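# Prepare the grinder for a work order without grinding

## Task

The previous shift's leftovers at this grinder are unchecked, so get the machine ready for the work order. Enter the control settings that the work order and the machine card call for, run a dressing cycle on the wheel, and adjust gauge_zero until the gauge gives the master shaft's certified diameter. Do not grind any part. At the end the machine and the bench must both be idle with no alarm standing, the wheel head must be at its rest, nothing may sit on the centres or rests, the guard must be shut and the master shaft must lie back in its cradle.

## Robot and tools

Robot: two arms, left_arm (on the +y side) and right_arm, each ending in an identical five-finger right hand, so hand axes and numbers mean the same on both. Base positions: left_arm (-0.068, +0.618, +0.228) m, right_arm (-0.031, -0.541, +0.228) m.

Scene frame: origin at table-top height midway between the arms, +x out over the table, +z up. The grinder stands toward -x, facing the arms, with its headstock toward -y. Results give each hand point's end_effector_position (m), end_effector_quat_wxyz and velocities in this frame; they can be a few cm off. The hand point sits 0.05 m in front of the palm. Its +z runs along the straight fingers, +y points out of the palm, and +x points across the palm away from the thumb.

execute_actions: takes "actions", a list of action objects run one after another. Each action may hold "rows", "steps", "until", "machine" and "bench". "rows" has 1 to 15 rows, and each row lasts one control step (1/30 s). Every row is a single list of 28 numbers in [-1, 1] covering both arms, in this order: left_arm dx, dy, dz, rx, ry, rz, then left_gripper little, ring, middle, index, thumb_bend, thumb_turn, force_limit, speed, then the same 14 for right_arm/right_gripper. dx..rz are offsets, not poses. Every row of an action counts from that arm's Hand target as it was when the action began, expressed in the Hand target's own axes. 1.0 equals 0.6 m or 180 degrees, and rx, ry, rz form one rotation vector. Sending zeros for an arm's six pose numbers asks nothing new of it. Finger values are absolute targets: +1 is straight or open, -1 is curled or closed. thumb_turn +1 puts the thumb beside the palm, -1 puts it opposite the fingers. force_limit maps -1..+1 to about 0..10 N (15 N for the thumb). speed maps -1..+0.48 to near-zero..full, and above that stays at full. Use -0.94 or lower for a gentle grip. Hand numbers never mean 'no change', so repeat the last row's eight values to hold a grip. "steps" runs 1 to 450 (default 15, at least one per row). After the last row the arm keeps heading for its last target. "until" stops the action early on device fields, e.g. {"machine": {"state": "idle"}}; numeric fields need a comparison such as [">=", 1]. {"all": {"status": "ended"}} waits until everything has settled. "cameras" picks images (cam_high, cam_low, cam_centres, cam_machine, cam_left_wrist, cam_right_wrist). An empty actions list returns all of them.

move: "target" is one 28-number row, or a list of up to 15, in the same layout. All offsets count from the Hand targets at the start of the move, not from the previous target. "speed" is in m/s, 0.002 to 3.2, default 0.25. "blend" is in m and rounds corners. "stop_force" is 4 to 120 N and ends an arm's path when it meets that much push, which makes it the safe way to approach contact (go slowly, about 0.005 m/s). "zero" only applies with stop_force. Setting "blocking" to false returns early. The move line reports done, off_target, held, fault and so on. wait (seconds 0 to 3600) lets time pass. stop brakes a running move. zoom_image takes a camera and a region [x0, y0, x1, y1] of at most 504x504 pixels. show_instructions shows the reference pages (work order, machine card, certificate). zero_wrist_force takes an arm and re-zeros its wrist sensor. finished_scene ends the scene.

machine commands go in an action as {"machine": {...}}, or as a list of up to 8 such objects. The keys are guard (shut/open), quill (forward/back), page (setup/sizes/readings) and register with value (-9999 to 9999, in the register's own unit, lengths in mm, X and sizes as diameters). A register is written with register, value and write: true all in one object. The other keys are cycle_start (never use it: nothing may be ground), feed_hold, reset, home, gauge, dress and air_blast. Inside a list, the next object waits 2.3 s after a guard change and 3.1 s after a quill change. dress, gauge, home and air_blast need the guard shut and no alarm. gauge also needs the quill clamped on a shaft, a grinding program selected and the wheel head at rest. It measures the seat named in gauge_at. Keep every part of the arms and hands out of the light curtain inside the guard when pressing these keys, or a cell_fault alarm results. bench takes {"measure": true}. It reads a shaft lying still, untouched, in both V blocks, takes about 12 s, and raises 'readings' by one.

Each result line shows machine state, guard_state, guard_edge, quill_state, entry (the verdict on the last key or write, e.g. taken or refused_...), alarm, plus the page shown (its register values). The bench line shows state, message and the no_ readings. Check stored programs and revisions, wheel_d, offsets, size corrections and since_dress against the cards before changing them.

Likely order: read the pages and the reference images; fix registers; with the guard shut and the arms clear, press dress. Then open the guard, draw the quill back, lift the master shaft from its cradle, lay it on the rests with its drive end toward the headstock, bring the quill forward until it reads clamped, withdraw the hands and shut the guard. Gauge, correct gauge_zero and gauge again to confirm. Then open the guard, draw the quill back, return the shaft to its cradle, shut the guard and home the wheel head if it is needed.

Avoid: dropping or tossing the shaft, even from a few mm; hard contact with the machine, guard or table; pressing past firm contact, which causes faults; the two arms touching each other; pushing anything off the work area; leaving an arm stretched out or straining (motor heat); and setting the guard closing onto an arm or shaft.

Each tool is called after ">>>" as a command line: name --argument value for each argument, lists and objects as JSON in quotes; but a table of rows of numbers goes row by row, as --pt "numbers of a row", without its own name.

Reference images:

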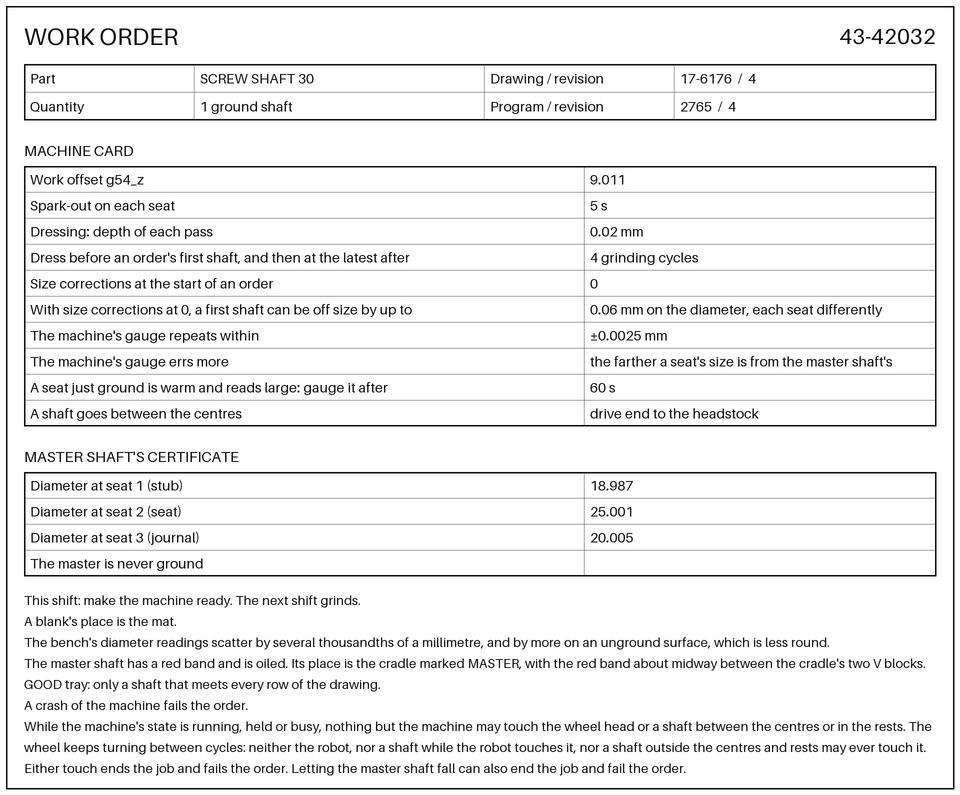

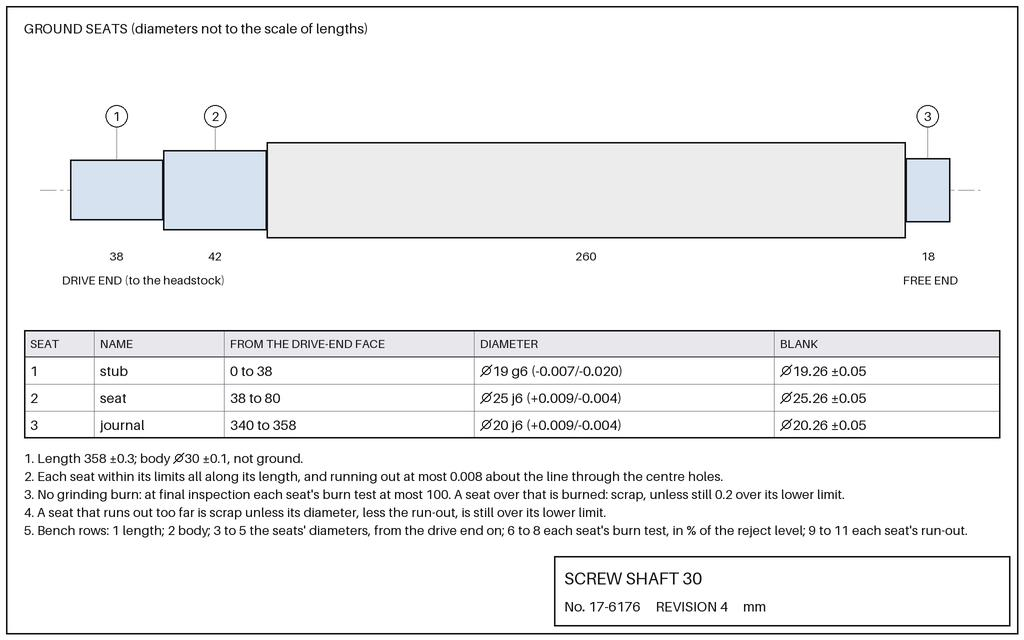

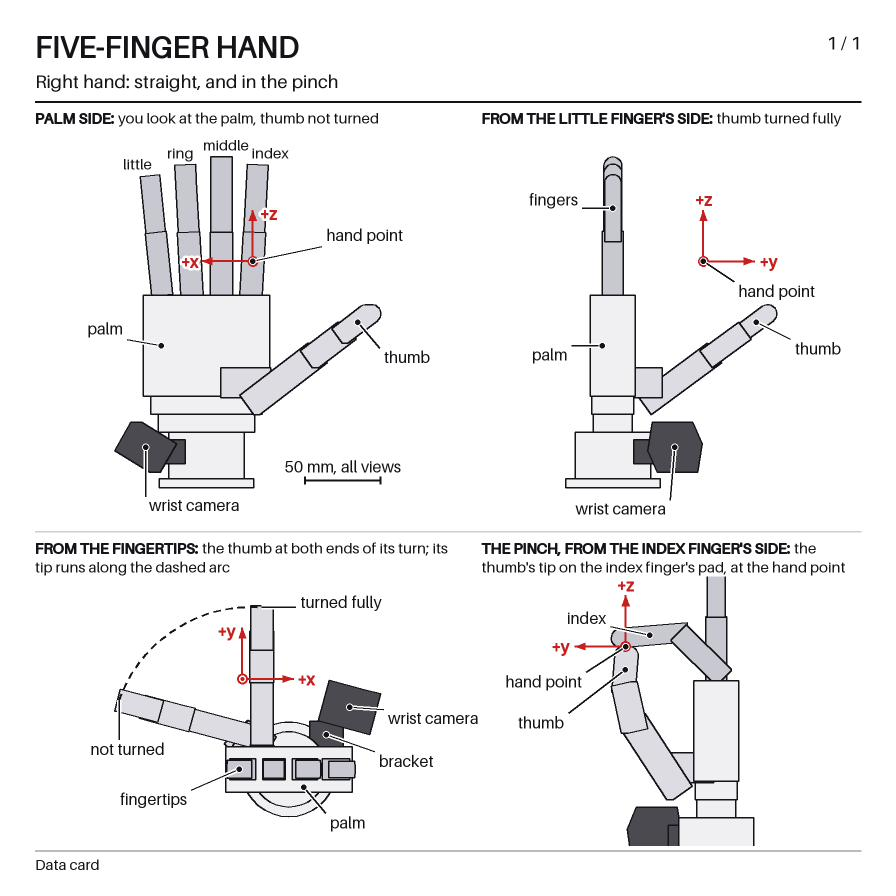

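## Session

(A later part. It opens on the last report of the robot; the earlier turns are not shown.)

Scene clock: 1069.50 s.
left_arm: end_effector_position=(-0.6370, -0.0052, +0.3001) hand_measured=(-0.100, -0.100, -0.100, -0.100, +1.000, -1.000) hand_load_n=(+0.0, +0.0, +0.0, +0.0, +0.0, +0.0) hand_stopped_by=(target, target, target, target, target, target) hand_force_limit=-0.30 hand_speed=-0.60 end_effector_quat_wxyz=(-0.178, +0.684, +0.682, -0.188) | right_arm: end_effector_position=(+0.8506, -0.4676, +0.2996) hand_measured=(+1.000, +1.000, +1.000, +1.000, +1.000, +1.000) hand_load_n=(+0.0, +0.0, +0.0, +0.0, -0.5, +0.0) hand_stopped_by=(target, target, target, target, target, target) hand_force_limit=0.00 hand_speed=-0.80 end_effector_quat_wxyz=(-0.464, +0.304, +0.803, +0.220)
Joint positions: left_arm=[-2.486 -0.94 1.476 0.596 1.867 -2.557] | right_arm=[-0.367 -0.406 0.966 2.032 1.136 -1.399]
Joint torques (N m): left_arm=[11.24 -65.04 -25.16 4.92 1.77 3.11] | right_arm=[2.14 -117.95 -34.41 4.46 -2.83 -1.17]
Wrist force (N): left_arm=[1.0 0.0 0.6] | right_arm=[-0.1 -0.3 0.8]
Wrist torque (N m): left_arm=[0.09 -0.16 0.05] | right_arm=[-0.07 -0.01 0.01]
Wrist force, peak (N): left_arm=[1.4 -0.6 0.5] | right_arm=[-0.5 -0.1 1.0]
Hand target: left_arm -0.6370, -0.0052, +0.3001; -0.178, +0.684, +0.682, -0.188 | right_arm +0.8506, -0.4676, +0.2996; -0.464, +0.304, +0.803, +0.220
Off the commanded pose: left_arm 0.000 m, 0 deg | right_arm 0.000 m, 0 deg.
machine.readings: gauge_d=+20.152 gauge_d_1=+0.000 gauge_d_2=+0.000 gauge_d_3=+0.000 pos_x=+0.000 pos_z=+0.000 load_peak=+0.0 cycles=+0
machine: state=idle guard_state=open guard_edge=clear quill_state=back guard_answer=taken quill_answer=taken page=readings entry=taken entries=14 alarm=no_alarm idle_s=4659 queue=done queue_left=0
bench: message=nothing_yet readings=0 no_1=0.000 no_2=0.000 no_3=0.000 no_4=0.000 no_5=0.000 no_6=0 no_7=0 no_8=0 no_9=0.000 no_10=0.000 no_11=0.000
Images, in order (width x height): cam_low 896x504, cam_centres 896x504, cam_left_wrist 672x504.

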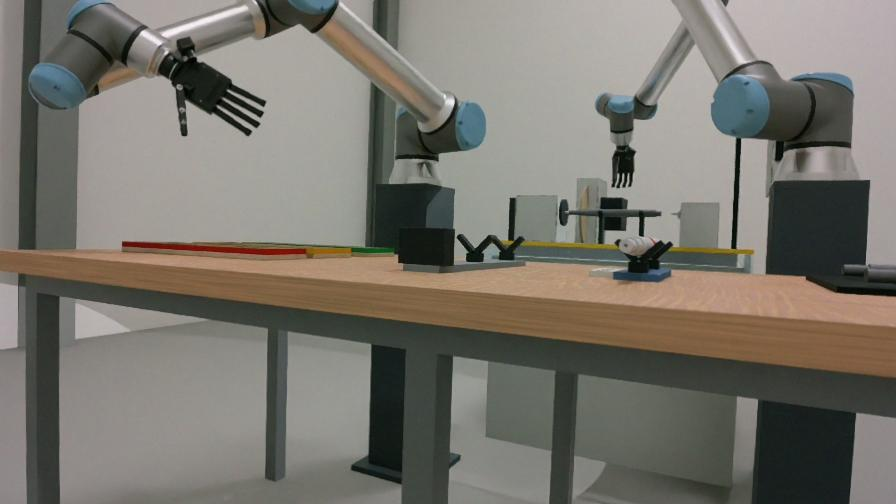

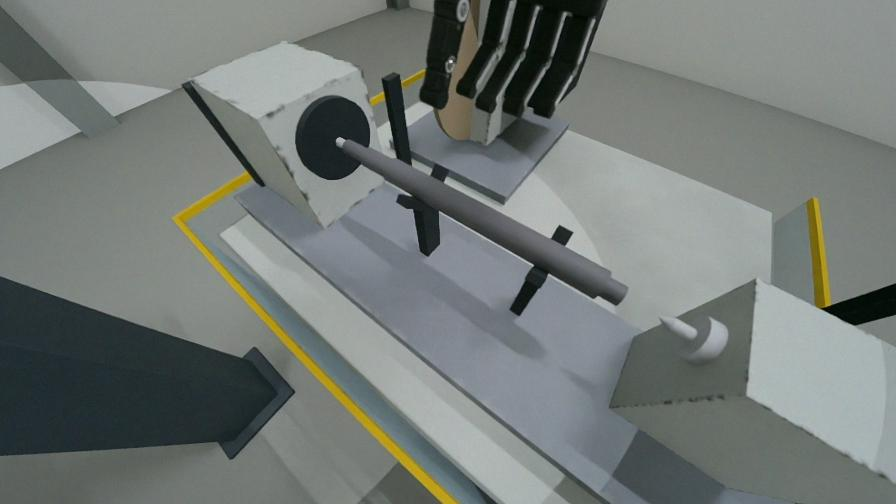

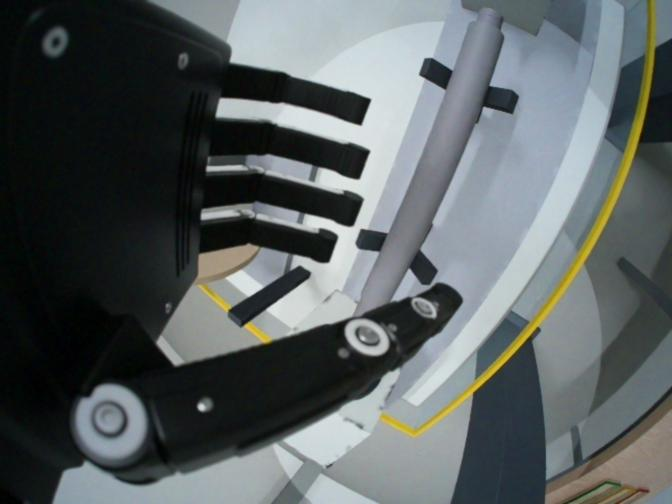

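>>> move --target '[0.0073,0.0673,0.125,0.0002,0.0075,0.013, -0.1,-0.1,-0.1,-0.1,1,-1,-0.3,-0.6, 0,0,0,0,0,0, 1,1,1,1,1,1,0,-0.8]' --speed 0.06 --cameras '["cam_machine", "cam_left_wrist", "cam_centres", "cam_low"]'

>>> zoom_image --camera "cam_low" --region '[550, 160, 700, 260]'

>>> zoom_image --camera "cam_centres" --region '[360, 40, 640, 300]'

Scene clock: 1092.50 s.
left_arm: end_effector_position=(-0.6395, -0.0020, +0.2146) hand_measured=(-0.100, -0.100, -0.100, -0.100, +1.000, -1.000) hand_load_n=(+0.0, +0.0, +0.0, +0.0, +0.0, +0.0) hand_stopped_by=(target, target, target, target, target, target) hand_force_limit=-0.30 hand_speed=-0.60 end_effector_quat_wxyz=(-0.182, +0.700, +0.666, -0.184) end_effector_velocity=(+0.001, +0.001, +0.003) end_effector_angular_velocity=(+0.002, -0.001, +0.002) | right_arm: end_effector_position=(+0.8506, -0.4676, +0.2996) hand_measured=(+1.000, +1.000, +1.000, +1.000, +1.000, +1.000) hand_load_n=(+0.0, +0.0, +0.0, +0.0, +0.0, +0.0) hand_stopped_by=(target, target, target, target, target, target) hand_force_limit=0.00 hand_speed=-0.80 end_effector_quat_wxyz=(-0.464, +0.304, +0.803, +0.220)
Joint positions: left_arm=[-2.486 -0.858 1.511 0.492 1.887 -2.511] | right_arm=[-0.367 -0.406 0.966 2.032 1.136 -1.399]
Joint velocities: left_arm=[0 -0.003 0 0.005 0 -0.002] | right_arm=[within noise]
Joint torques (N m): left_arm=[-6.07 -91.96 -41.22 5.37 0.22 -1.82] | right_arm=[1.25 -118.83 -34.06 4.48 -2.84 -1.18]
Wrist force (N): left_arm=[0.6 -0.2 0.5] | right_arm=[-0.3 0.1 0.5]
Wrist torque (N m): left_arm=[0.06 -0.12 -0.15] | right_arm=[0.00 0.03 0.00]
Wrist force, peak (N): left_arm=[1.1 0.2 1.5] | right_arm=[-0.3 -0.3 1.0]
Hand target: left_arm -0.6395, -0.0020, +0.2149; -0.182, +0.700, +0.666, -0.184 | right_arm +0.8506, -0.4676, +0.2996; -0.464, +0.304, +0.803, +0.220
Off the commanded pose: left_arm 0.000 m, 0 deg | right_arm 0.000 m, 0 deg.
machine.readings: gauge_d=+20.152 gauge_d_1=+0.000 gauge_d_2=+0.000 gauge_d_3=+0.000 pos_x=+0.000 pos_z=+0.000 load_peak=+0.0 cycles=+0
machine: state=idle guard_state=open guard_edge=clear quill_state=back guard_answer=taken quill_answer=taken page=readings entry=taken entries=14 alarm=no_alarm idle_s=4682 queue=done queue_left=0
bench: message=nothing_yet readings=0 no_1=0.000 no_2=0.000 no_3=0.000 no_4=0.000 no_5=0.000 no_6=0 no_7=0 no_8=0 no_9=0.000 no_10=0.000 no_11=0.000
move: done
Images, in order (width x height): cam_low 896x504, cam_centres 896x504, cam_machine 896x504, cam_left_wrist 672x504.

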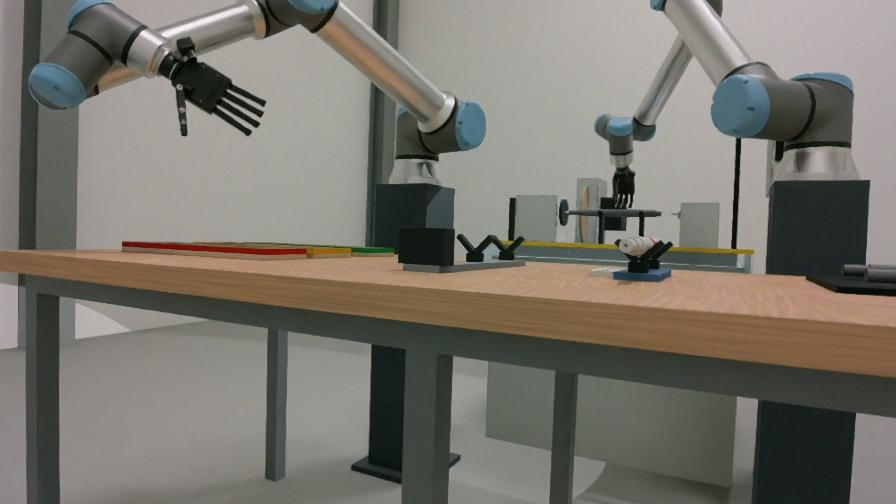

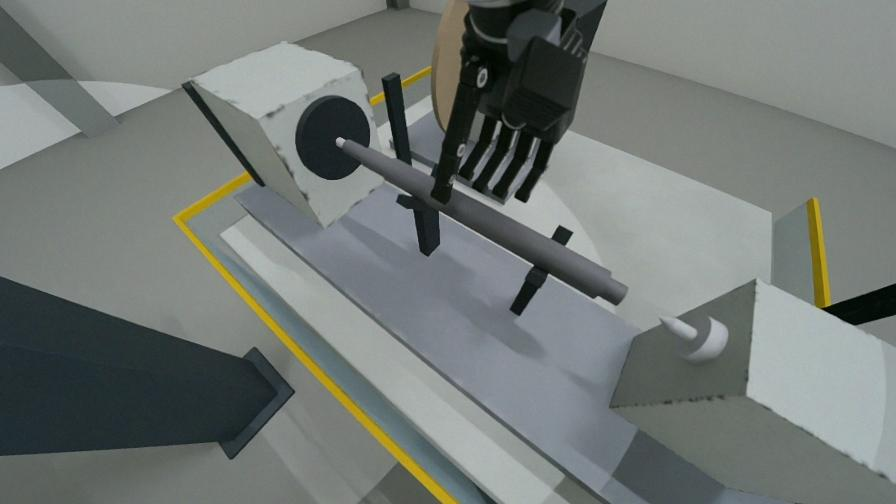

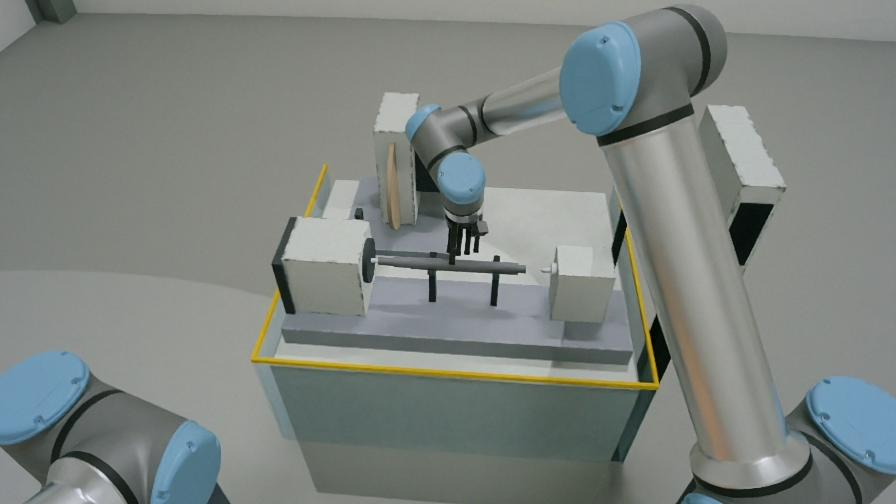

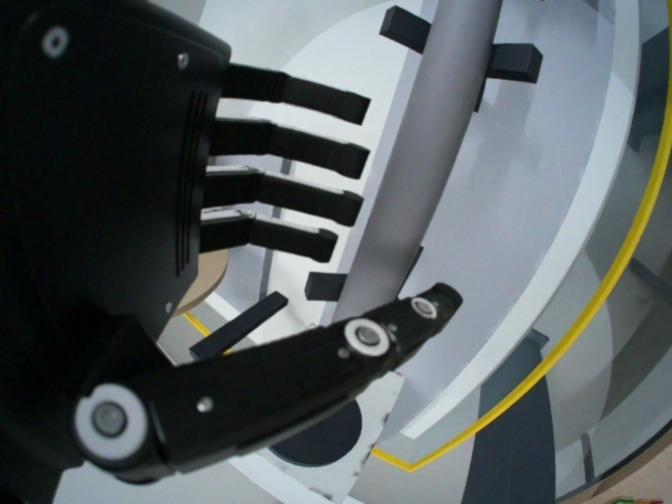

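Scaled by 3.360 from the camera's image (finer frame: 1280x720).

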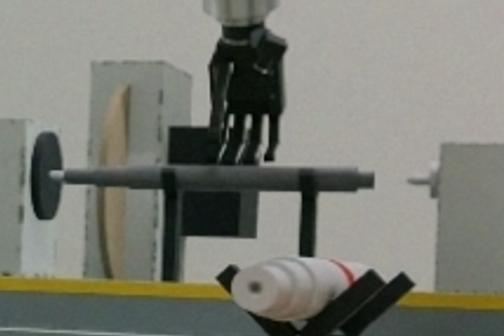

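Scaled by 1.800 from the camera's image (finer frame: 1280x720).

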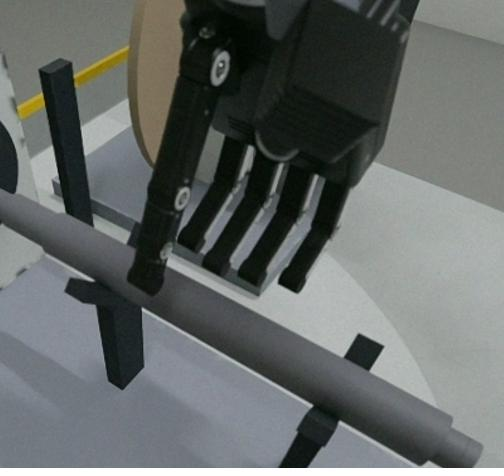

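>>> zoom_image --camera "cam_left_wrist" --region '[320, 0, 560, 320]'

Scaled by 1.575 from the camera's image (finer frame: 960x720).

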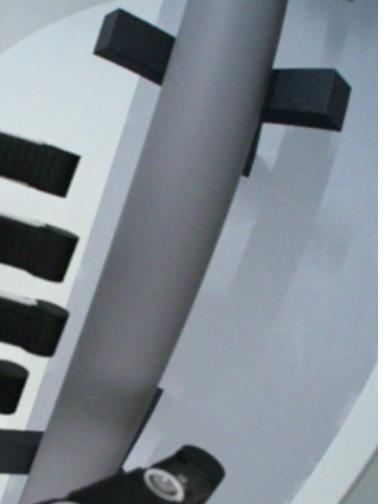

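>>> move --target '[0.001,0.0353,0.068,0,0,0, -0.1,-0.1,-0.1,-0.1,1,-1,-0.3,-0.6, 0,0,0,0,0,0, 1,1,1,1,1,1,0,-0.8]' --speed 0.03 --stop_force 8 --cameras '["cam_left_wrist", "cam_centres", "cam_machine"]'

>>> zoom_image --camera "cam_centres" --region '[380, 60, 600, 300]'

>>> zoom_image --camera "cam_left_wrist" --region '[240, 0, 500, 360]'

Scene clock: 1126.27 s.
left_arm: end_effector_position=(-0.6416, -0.0020, +0.1690) hand_measured=(-0.100, -0.100, -0.100, -0.100, +1.000, -1.000) hand_load_n=(+0.0, +0.0, +0.0, +0.0, +0.0, +0.0) hand_stopped_by=(target, target, target, target, target, target) hand_force_limit=-0.30 hand_speed=-0.60 end_effector_quat_wxyz=(-0.182, +0.700, +0.666, -0.184) | right_arm: end_effector_position=(+0.8506, -0.4676, +0.2996) hand_measured=(+1.000, +1.000, +1.000, +1.000, +1.000, +1.000) hand_load_n=(+0.0, +0.0, +0.0, +0.0, +0.0, +0.0) hand_stopped_by=(target, target, target, target, target, target) hand_force_limit=0.00 hand_speed=-0.80 end_effector_quat_wxyz=(-0.464, +0.304, +0.803, +0.220)
Joint positions: left_arm=[-2.488 -0.809 1.52 0.434 1.886 -2.513] | right_arm=[-0.367 -0.406 0.966 2.032 1.136 -1.399]
Joint torques (N m): left_arm=[-5.23 -96.81 -37.37 6.2 -1.27 -1.44] | right_arm=[2.14 -117.88 -34.23 4.63 -2.97 -1.01]
Wrist force (N): left_arm=[1.1 0.1 0.7] | right_arm=[-0.2 0.0 0.6]
Wrist torque (N m): left_arm=[0.10 -0.18 -0.11] | right_arm=[-0.01 0.01 0.01]
Wrist force, peak (N): left_arm=[1.4 -0.3 0.8] | right_arm=[-0.1 -0.4 1.0]
Hand target: left_arm -0.6416, -0.0020, +0.1690; -0.182, +0.700, +0.666, -0.184 | right_arm +0.8506, -0.4676, +0.2996; -0.464, +0.304, +0.803, +0.220
Off the commanded pose: left_arm 0.000 m, 0 deg | right_arm 0.000 m, 0 deg.
machine.readings: gauge_d=+20.152 gauge_d_1=+0.000 gauge_d_2=+0.000 gauge_d_3=+0.000 pos_x=+0.000 pos_z=+0.000 load_peak=+0.0 cycles=+0
machine: state=idle guard_state=open guard_edge=clear quill_state=back guard_answer=taken quill_answer=taken page=readings entry=taken entries=14 alarm=no_alarm idle_s=4715 queue=done queue_left=0
bench: message=nothing_yet readings=0 no_1=0.000 no_2=0.000 no_3=0.000 no_4=0.000 no_5=0.000 no_6=0 no_7=0 no_8=0 no_9=0.000 no_10=0.000 no_11=0.000
move: done
Images, in order (width x height): cam_centres 896x504, cam_machine 896x504, cam_left_wrist 672x504.

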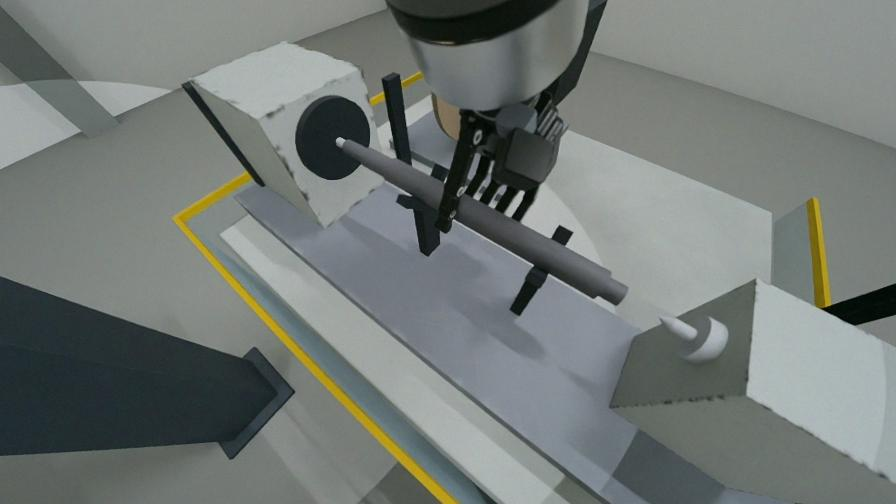

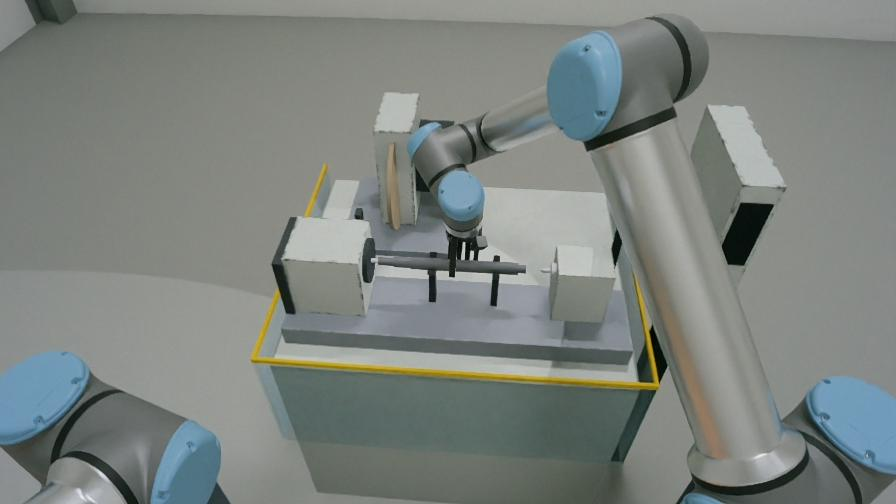

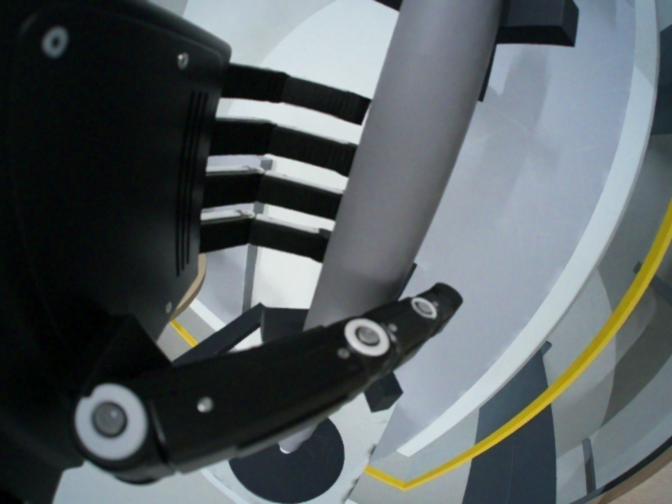

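Scaled by 2.100 from the camera's image (finer frame: 1280x720).

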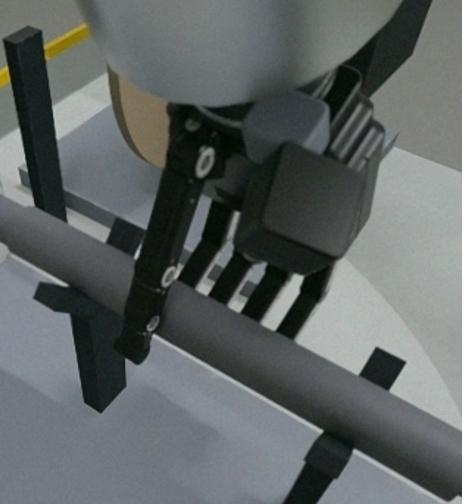

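Scaled by 1.400 from the camera's image (finer frame: 960x720).

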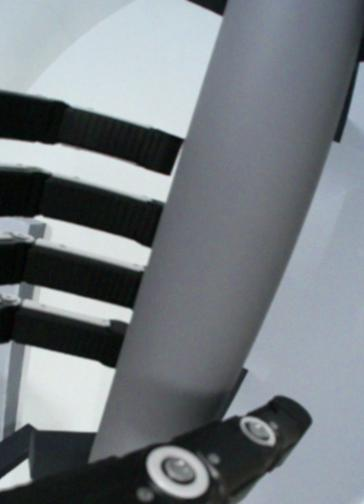

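>>> move --pt "0.0023 0.0458 -0.0207 0 0 0 -0.1 -0.1 -0.1 -0.1 1 -1 -0.3 -0.6 0 0 0 0 0 0 1 1 1 1 1 1 0 -0.8" --pt "0.0032 0.0672 -0.0003 0 0 0 -0.1 -0.1 -0.1 -0.1 1 -1 -0.3 -0.6 0 0 0 0 0 0 1 1 1 1 1 1 0 -0.8" --speed 0.02 --stop_force 6 --cameras '["cam_left_wrist", "cam_centres", "cam_low"]'

>>> zoom_image --camera "cam_centres" --region '[380, 60, 600, 300]'

>>> zoom_image --camera "cam_left_wrist" --region '[180, 0, 440, 360]'

Scene clock: 1150.23 s.
left_arm: end_effector_position=(-0.6152, -0.0020, +0.1663) hand_measured=(-0.100, -0.100, -0.100, -0.100, +1.000, -1.000) hand_load_n=(+3.0, +2.5, +0.0, +0.0, +0.0, +0.0) hand_stopped_by=(target, target, target, target, target, target) hand_force_limit=-0.30 hand_speed=-0.60 end_effector_quat_wxyz=(-0.182, +0.700, +0.666, -0.184) | right_arm: end_effector_position=(+0.8506, -0.4676, +0.2996) hand_measured=(+1.000, +1.000, +1.000, +1.000, +1.000, +1.000) hand_load_n=(+0.0, +0.0, +0.0, +0.0, +0.0, +0.0) hand_stopped_by=(target, target, target, target, target, target) hand_force_limit=0.00 hand_speed=-0.80 end_effector_quat_wxyz=(-0.464, +0.304, +0.803, +0.220)
Joint positions: left_arm=[-2.466 -0.826 1.561 0.416 1.895 -2.492] | right_arm=[-0.367 -0.406 0.966 2.032 1.136 -1.399]
Joint torques (N m): left_arm=[-11.05 -70.74 -47.49 6.55 -1.87 -2.45] | right_arm=[1.32 -117.88 -34.29 4.51 -2.9 -1.14]
Wrist force (N): left_arm=[2.7 1.7 8.7] | right_arm=[-0.2 -0.1 0.8]
Wrist torque (N m): left_arm=[-0.08 -0.59 -0.01] | right_arm=[-0.05 0.00 0.01]
Wrist force, peak (N): left_arm=[-0.6 -4.1 14.7] | right_arm=[-0.2 -0.1 1.1]
Hand target: left_arm -0.6152, -0.0020, +0.1663; -0.182, +0.700, +0.666, -0.184 (not the last commanded pose) | right_arm +0.8506, -0.4676, +0.2996; -0.464, +0.304, +0.803, +0.220
Off the commanded pose: left_arm 0.019 m, 0 deg | right_arm 0.000 m, 0 deg.
machine.readings: gauge_d=+20.152 gauge_d_1=+0.000 gauge_d_2=+0.000 gauge_d_3=+0.000 pos_x=+0.000 pos_z=+0.000 load_peak=+0.0 cycles=+0
machine: state=idle guard_state=open guard_edge=clear quill_state=back guard_answer=taken quill_answer=taken page=readings entry=taken entries=14 alarm=no_alarm idle_s=4739 queue=done queue_left=0
bench: message=nothing_yet readings=0 no_1=0.000 no_2=0.000 no_3=0.000 no_4=0.000 no_5=0.000 no_6=0 no_7=0 no_8=0 no_9=0.000 no_10=0.000 no_11=0.000
move: contact (left_arm); path passed 0 of 2 targets
Images, in order (width x height): cam_low 896x504, cam_centres 896x504, cam_left_wrist 672x504.

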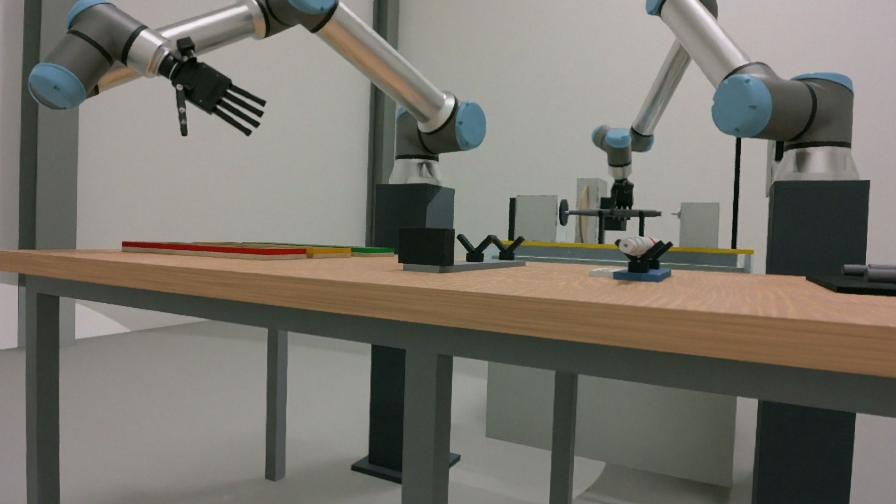

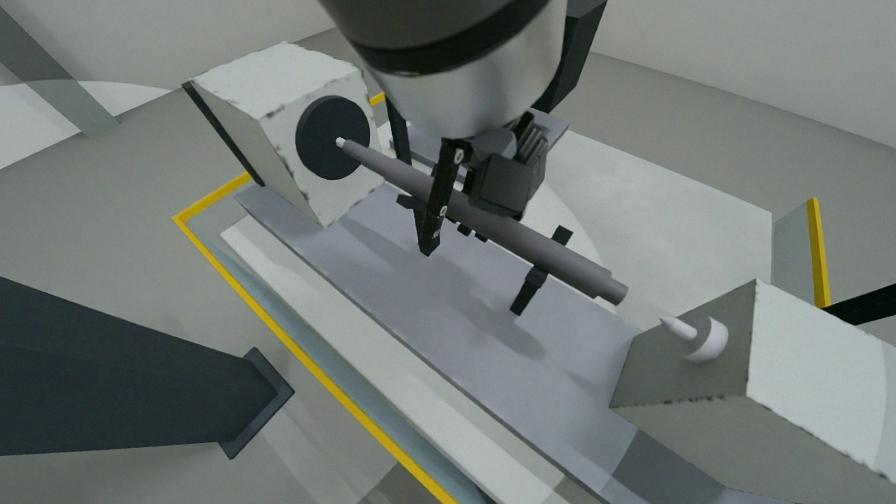

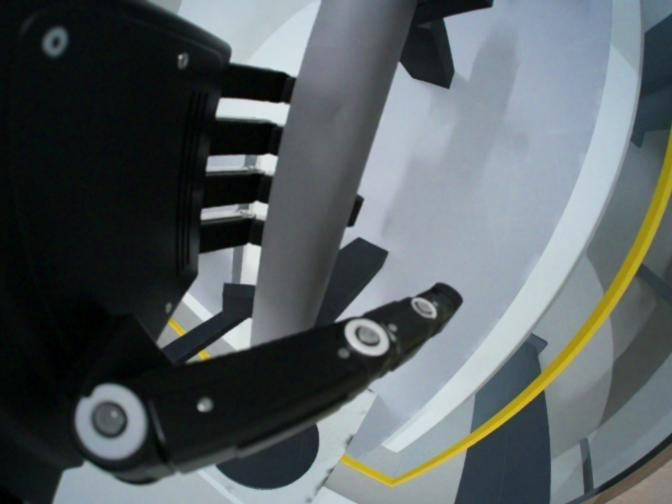

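Scaled by 2.100 from the camera's image (finer frame: 1280x720).

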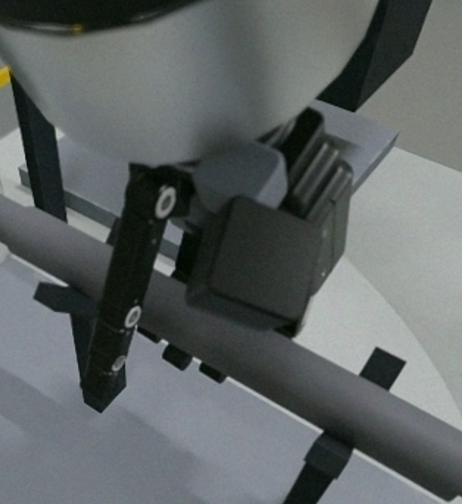

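Scaled by 1.400 from the camera's image (finer frame: 960x720).

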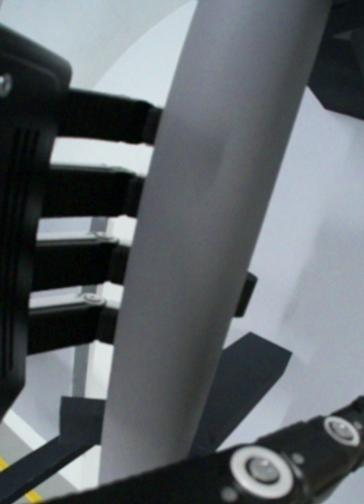

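>>> move --target '[0.0002,0.00666,0.01156,0,0,0, -0.1,-0.1,-0.1,-0.1,1,-1,-0.3,-0.6, 0,0,0,0,0,0, 1,1,1,1,1,1,0,-0.8]' --speed 0.02 --cameras '[]'

>>> move --target '[0.0012,0.0256,0.0045,0,0,0, -0.1,-0.1,-0.1,-0.1,1,-1,-0.3,-0.6, 0,0,0,0,0,0, 1,1,1,1,1,1,0,-0.8]' --speed 0.02 --stop_force 6 --cameras '["cam_left_wrist", "cam_centres", "cam_low"]'

>>> zoom_image --camera "cam_centres" --region '[380, 60, 600, 300]'

Scene clock: 1172.57 s.
left_arm: end_effector_position=(-0.6152, -0.0021, +0.1581) hand_measured=(-0.100, -0.100, -0.100, -0.100, +1.000, -1.000) hand_load_n=(+0.0, +0.0, +0.0, +0.0, +0.0, +0.0) hand_stopped_by=(target, target, target, target, target, target) hand_force_limit=-0.30 hand_speed=-0.60 end_effector_quat_wxyz=(-0.182, +0.700, +0.666, -0.184) | right_arm: end_effector_position=(+0.8506, -0.4676, +0.2996) hand_measured=(+1.000, +1.000, +1.000, +1.000, +1.000, +1.000) hand_load_n=(+0.0, +0.5, +0.0, +0.0, +0.0, +0.0) hand_stopped_by=(target, target, target, target, target, target) hand_force_limit=0.00 hand_speed=-0.80 end_effector_quat_wxyz=(-0.464, +0.304, +0.803, +0.220)
Joint positions: left_arm=[-2.466 -0.817 1.563 0.405 1.895 -2.492] | right_arm=[-0.367 -0.406 0.966 2.032 1.136 -1.399]
Joint torques (N m): left_arm=[-9.95 -92.31 -21.04 5.29 1.92 -2.33] | right_arm=[1.85 -118.71 -34.48 4.45 -3.01 -1.18]
Wrist force (N): left_arm=[0.8 -0.3 0.8] | right_arm=[-0.1 -0.2 0.7]
Wrist torque (N m): left_arm=[0.03 -0.14 -0.14] | right_arm=[-0.06 0.00 0.01]
Wrist force, peak (N): left_arm=[2.8 2.0 9.2] | right_arm=[-0.1 0.0 1.2]
Hand target: left_arm -0.6152, -0.0020, +0.1583; -0.182, +0.700, +0.666, -0.184 | right_arm +0.8506, -0.4676, +0.2996; -0.464, +0.304, +0.803, +0.220
Off the commanded pose: left_arm 0.000 m, 0 deg | right_arm 0.000 m, 0 deg.
machine.readings: gauge_d=+20.152 gauge_d_1=+0.000 gauge_d_2=+0.000 gauge_d_3=+0.000 pos_x=+0.000 pos_z=+0.000 load_peak=+0.0 cycles=+0
machine: state=idle guard_state=open guard_edge=clear quill_state=back guard_answer=taken quill_answer=taken page=readings entry=taken entries=14 alarm=no_alarm idle_s=4761 queue=done queue_left=0
bench: message=nothing_yet readings=0 no_1=0.000 no_2=0.000 no_3=0.000 no_4=0.000 no_5=0.000 no_6=0 no_7=0 no_8=0 no_9=0.000 no_10=0.000 no_11=0.000
move: done

Scene clock: 1173.97 s.
left_arm: end_effector_position=(-0.6031, -0.0020, +0.1482) hand_measured=(-0.100, -0.100, -0.100, -0.100, +1.000, -1.000) hand_load_n=(+0.0, +0.0, +0.0, +0.0, +0.0, +0.0) hand_stopped_by=(target, target, target, target, target, target) hand_force_limit=-0.30 hand_speed=-0.60 end_effector_quat_wxyz=(-0.182, +0.700, +0.666, -0.184) | right_arm: end_effector_position=(+0.8506, -0.4676, +0.2996) hand_measured=(+1.000, +1.000, +1.000, +1.000, +1.000, +1.000) hand_load_n=(+0.0, +0.0, +0.0, +0.0, +0.0, +0.0) hand_stopped_by=(target, target, target, target, target, target) hand_force_limit=0.00 hand_speed=-0.80 end_effector_quat_wxyz=(-0.464, +0.304, +0.803, +0.220)
Joint positions: left_arm=[-2.455 -0.814 1.582 0.386 1.899 -2.482] | right_arm=[-0.367 -0.406 0.966 2.032 1.136 -1.399]
Joint torques (N m): left_arm=[-8.72 -67.36 -35.66 7.23 -0.26 -0.63] | right_arm=[1.03 -118.02 -34.69 4.41 -2.92 -1.1]
Wrist force (N): left_arm=[-0.8 -6.9 -0.7] | right_arm=[-0.2 -0.4 0.8]
Wrist torque (N m): left_arm=[-0.03 -0.01 -0.68] | right_arm=[-0.09 0.01 0.00]
Wrist force, peak (N): left_arm=[-0.5 -7.0 -0.5] | right_arm=[-0.4 -0.4 0.8]
Hand target: left_arm -0.6032, -0.0020, +0.1483; -0.182, +0.700, +0.666, -0.184 | right_arm +0.8506, -0.4676, +0.2996; -0.464, +0.304, +0.803, +0.220
Off the commanded pose: left_arm 0.000 m, 0 deg | right_arm 0.000 m, 0 deg.
machine.readings: gauge_d=+20.152 gauge_d_1=+0.000 gauge_d_2=+0.000 gauge_d_3=+0.000 pos_x=+0.000 pos_z=+0.000 load_peak=+0.0 cycles=+0
machine: state=idle guard_state=open guard_edge=clear quill_state=back guard_answer=taken quill_answer=taken page=readings entry=taken entries=14 alarm=no_alarm idle_s=4762 queue=done queue_left=0
bench: message=nothing_yet readings=0 no_1=0.000 no_2=0.000 no_3=0.000 no_4=0.000 no_5=0.000 no_6=0 no_7=0 no_8=0 no_9=0.000 no_10=0.000 no_11=0.000
move: contact (left_arm)
Images, in order (width x height): cam_low 896x504, cam_centres 896x504, cam_left_wrist 672x504.

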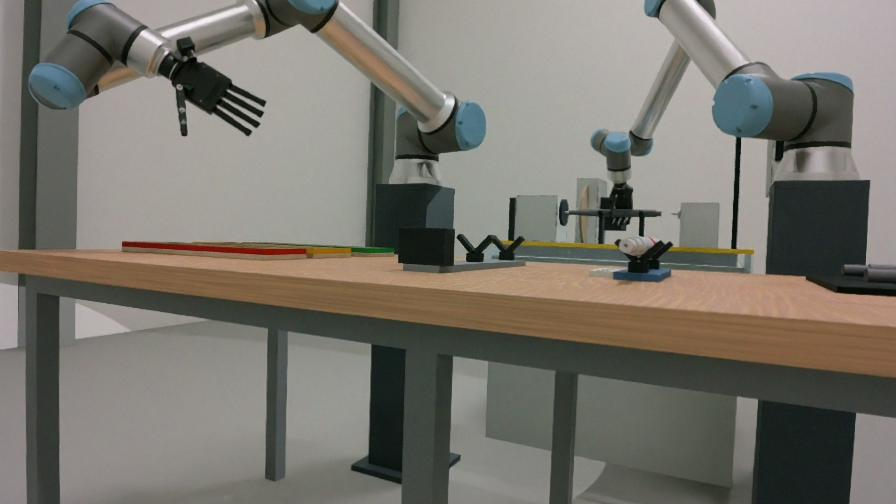

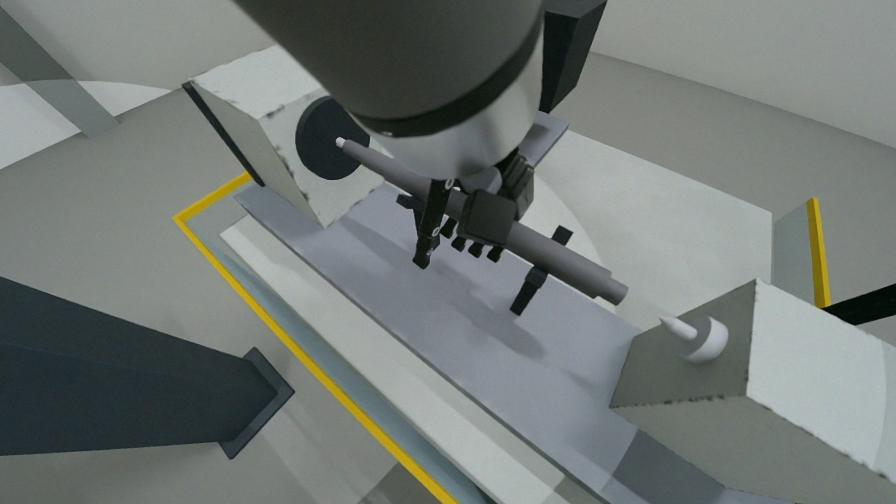

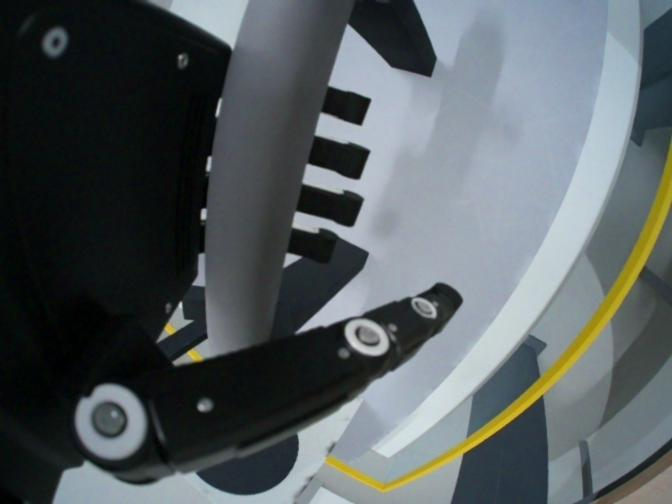

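Scaled by 2.100 from the camera's image (finer frame: 1280x720).

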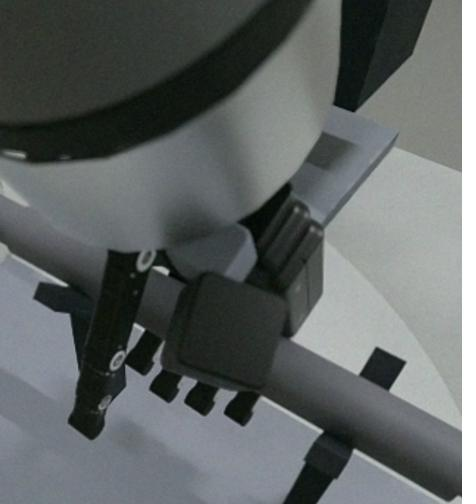

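>>> move --pt "0 -0.0042 0 0 0 0 -0.1 -0.1 -0.1 -0.1 1 -1 -0.3 -0.6 0 0 0 0 0 0 1 1 1 1 1 1 0 -0.8" --pt "0 -0.0042 0 0 0 0 -0.62 -0.58 -0.57 -0.56 1 -1 -0.3 -0.7 0 0 0 0 0 0 1 1 1 1 1 1 0 -0.8" --speed 0.02 --cameras '["cam_left_wrist", "cam_centres"]'

>>> zoom_image --camera "cam_centres" --region '[380, 60, 600, 300]'

Scene clock: 1190.33 s.
left_arm: end_effector_position=(-0.6054, -0.0019, +0.1495) hand_measured=(-0.512, -0.484, -0.456, -0.428, +1.000, -1.000) hand_load_n=(+3.5, +2.5, +0.0, +0.0, +0.0, +0.0) hand_stopped_by=(force, force, force, force, target, target) hand_force_limit=-0.30 hand_speed=-0.70 end_effector_quat_wxyz=(-0.182, +0.700, +0.666, -0.184) | right_arm: end_effector_position=(+0.8506, -0.4676, +0.2996) hand_measured=(+1.000, +1.000, +1.000, +1.000, +1.000, +1.000) hand_load_n=(+0.0, +0.0, +0.0, +0.0, +0.0, +0.0) hand_stopped_by=(target, target, target, target, target, target) hand_force_limit=0.00 hand_speed=-0.80 end_effector_quat_wxyz=(-0.464, +0.304, +0.803, +0.220)
Joint positions: left_arm=[-2.457 -0.814 1.579 0.389 1.898 -2.484] | right_arm=[-0.367 -0.406 0.966 2.032 1.136 -1.399]
Joint torques (N m): left_arm=[15.8 -89.65 -27.97 7.16 2.54 2.99] | right_arm=[1.98 -118.72 -34.5 4.39 -3.06 -1.38]
Wrist force (N): left_arm=[4.8 1.5 13.0] | right_arm=[-0.1 -0.1 0.8]
Wrist torque (N m): left_arm=[-0.27 -0.90 -0.02] | right_arm=[-0.04 -0.01 0.01]
Wrist force, peak (N): left_arm=[-2.5 -6.5 18.2] | right_arm=[-0.2 -0.3 1.1]
Hand target: left_arm -0.6054, -0.0019, +0.1495; -0.182, +0.700, +0.666, -0.184 | right_arm +0.8506, -0.4676, +0.2996; -0.464, +0.304, +0.803, +0.220
Off the commanded pose: left_arm 0.000 m, 0 deg | right_arm 0.000 m, 0 deg.
machine.readings: gauge_d=+20.152 gauge_d_1=+0.000 gauge_d_2=+0.000 gauge_d_3=+0.000 pos_x=+0.000 pos_z=+0.000 load_peak=+0.0 cycles=+0
machine: state=idle guard_state=open guard_edge=clear quill_state=back guard_answer=taken quill_answer=taken page=readings entry=taken entries=14 alarm=no_alarm idle_s=4778 queue=done queue_left=0
bench: message=nothing_yet readings=0 no_1=0.000 no_2=0.000 no_3=0.000 no_4=0.000 no_5=0.000 no_6=0 no_7=0 no_8=0 no_9=0.000 no_10=0.000 no_11=0.000
move: done
Images, in order (width x height): cam_centres 896x504, cam_left_wrist 672x504.

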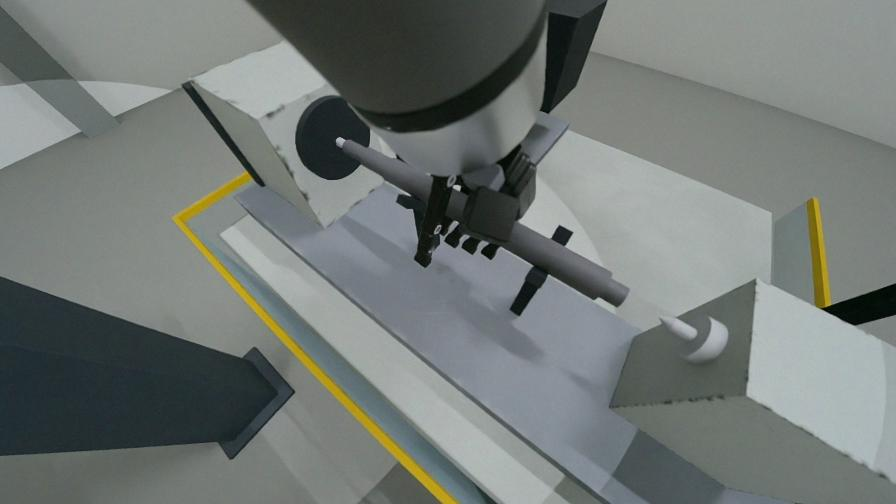

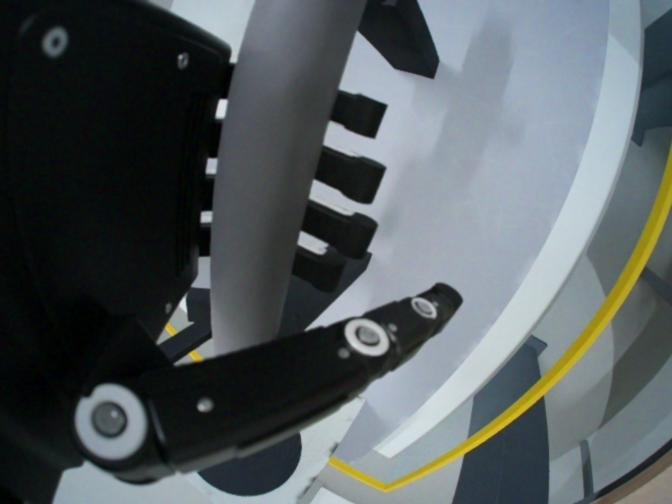

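Scaled by 2.100 from the camera's image (finer frame: 1280x720).

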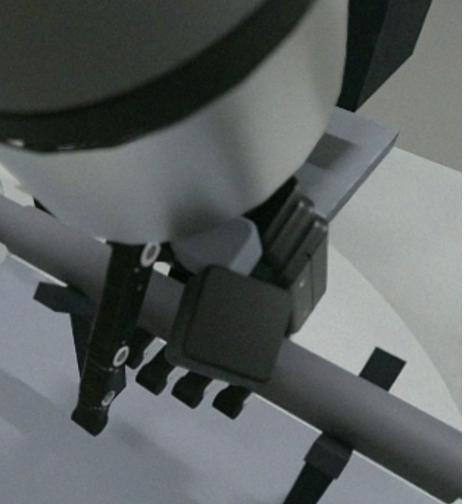

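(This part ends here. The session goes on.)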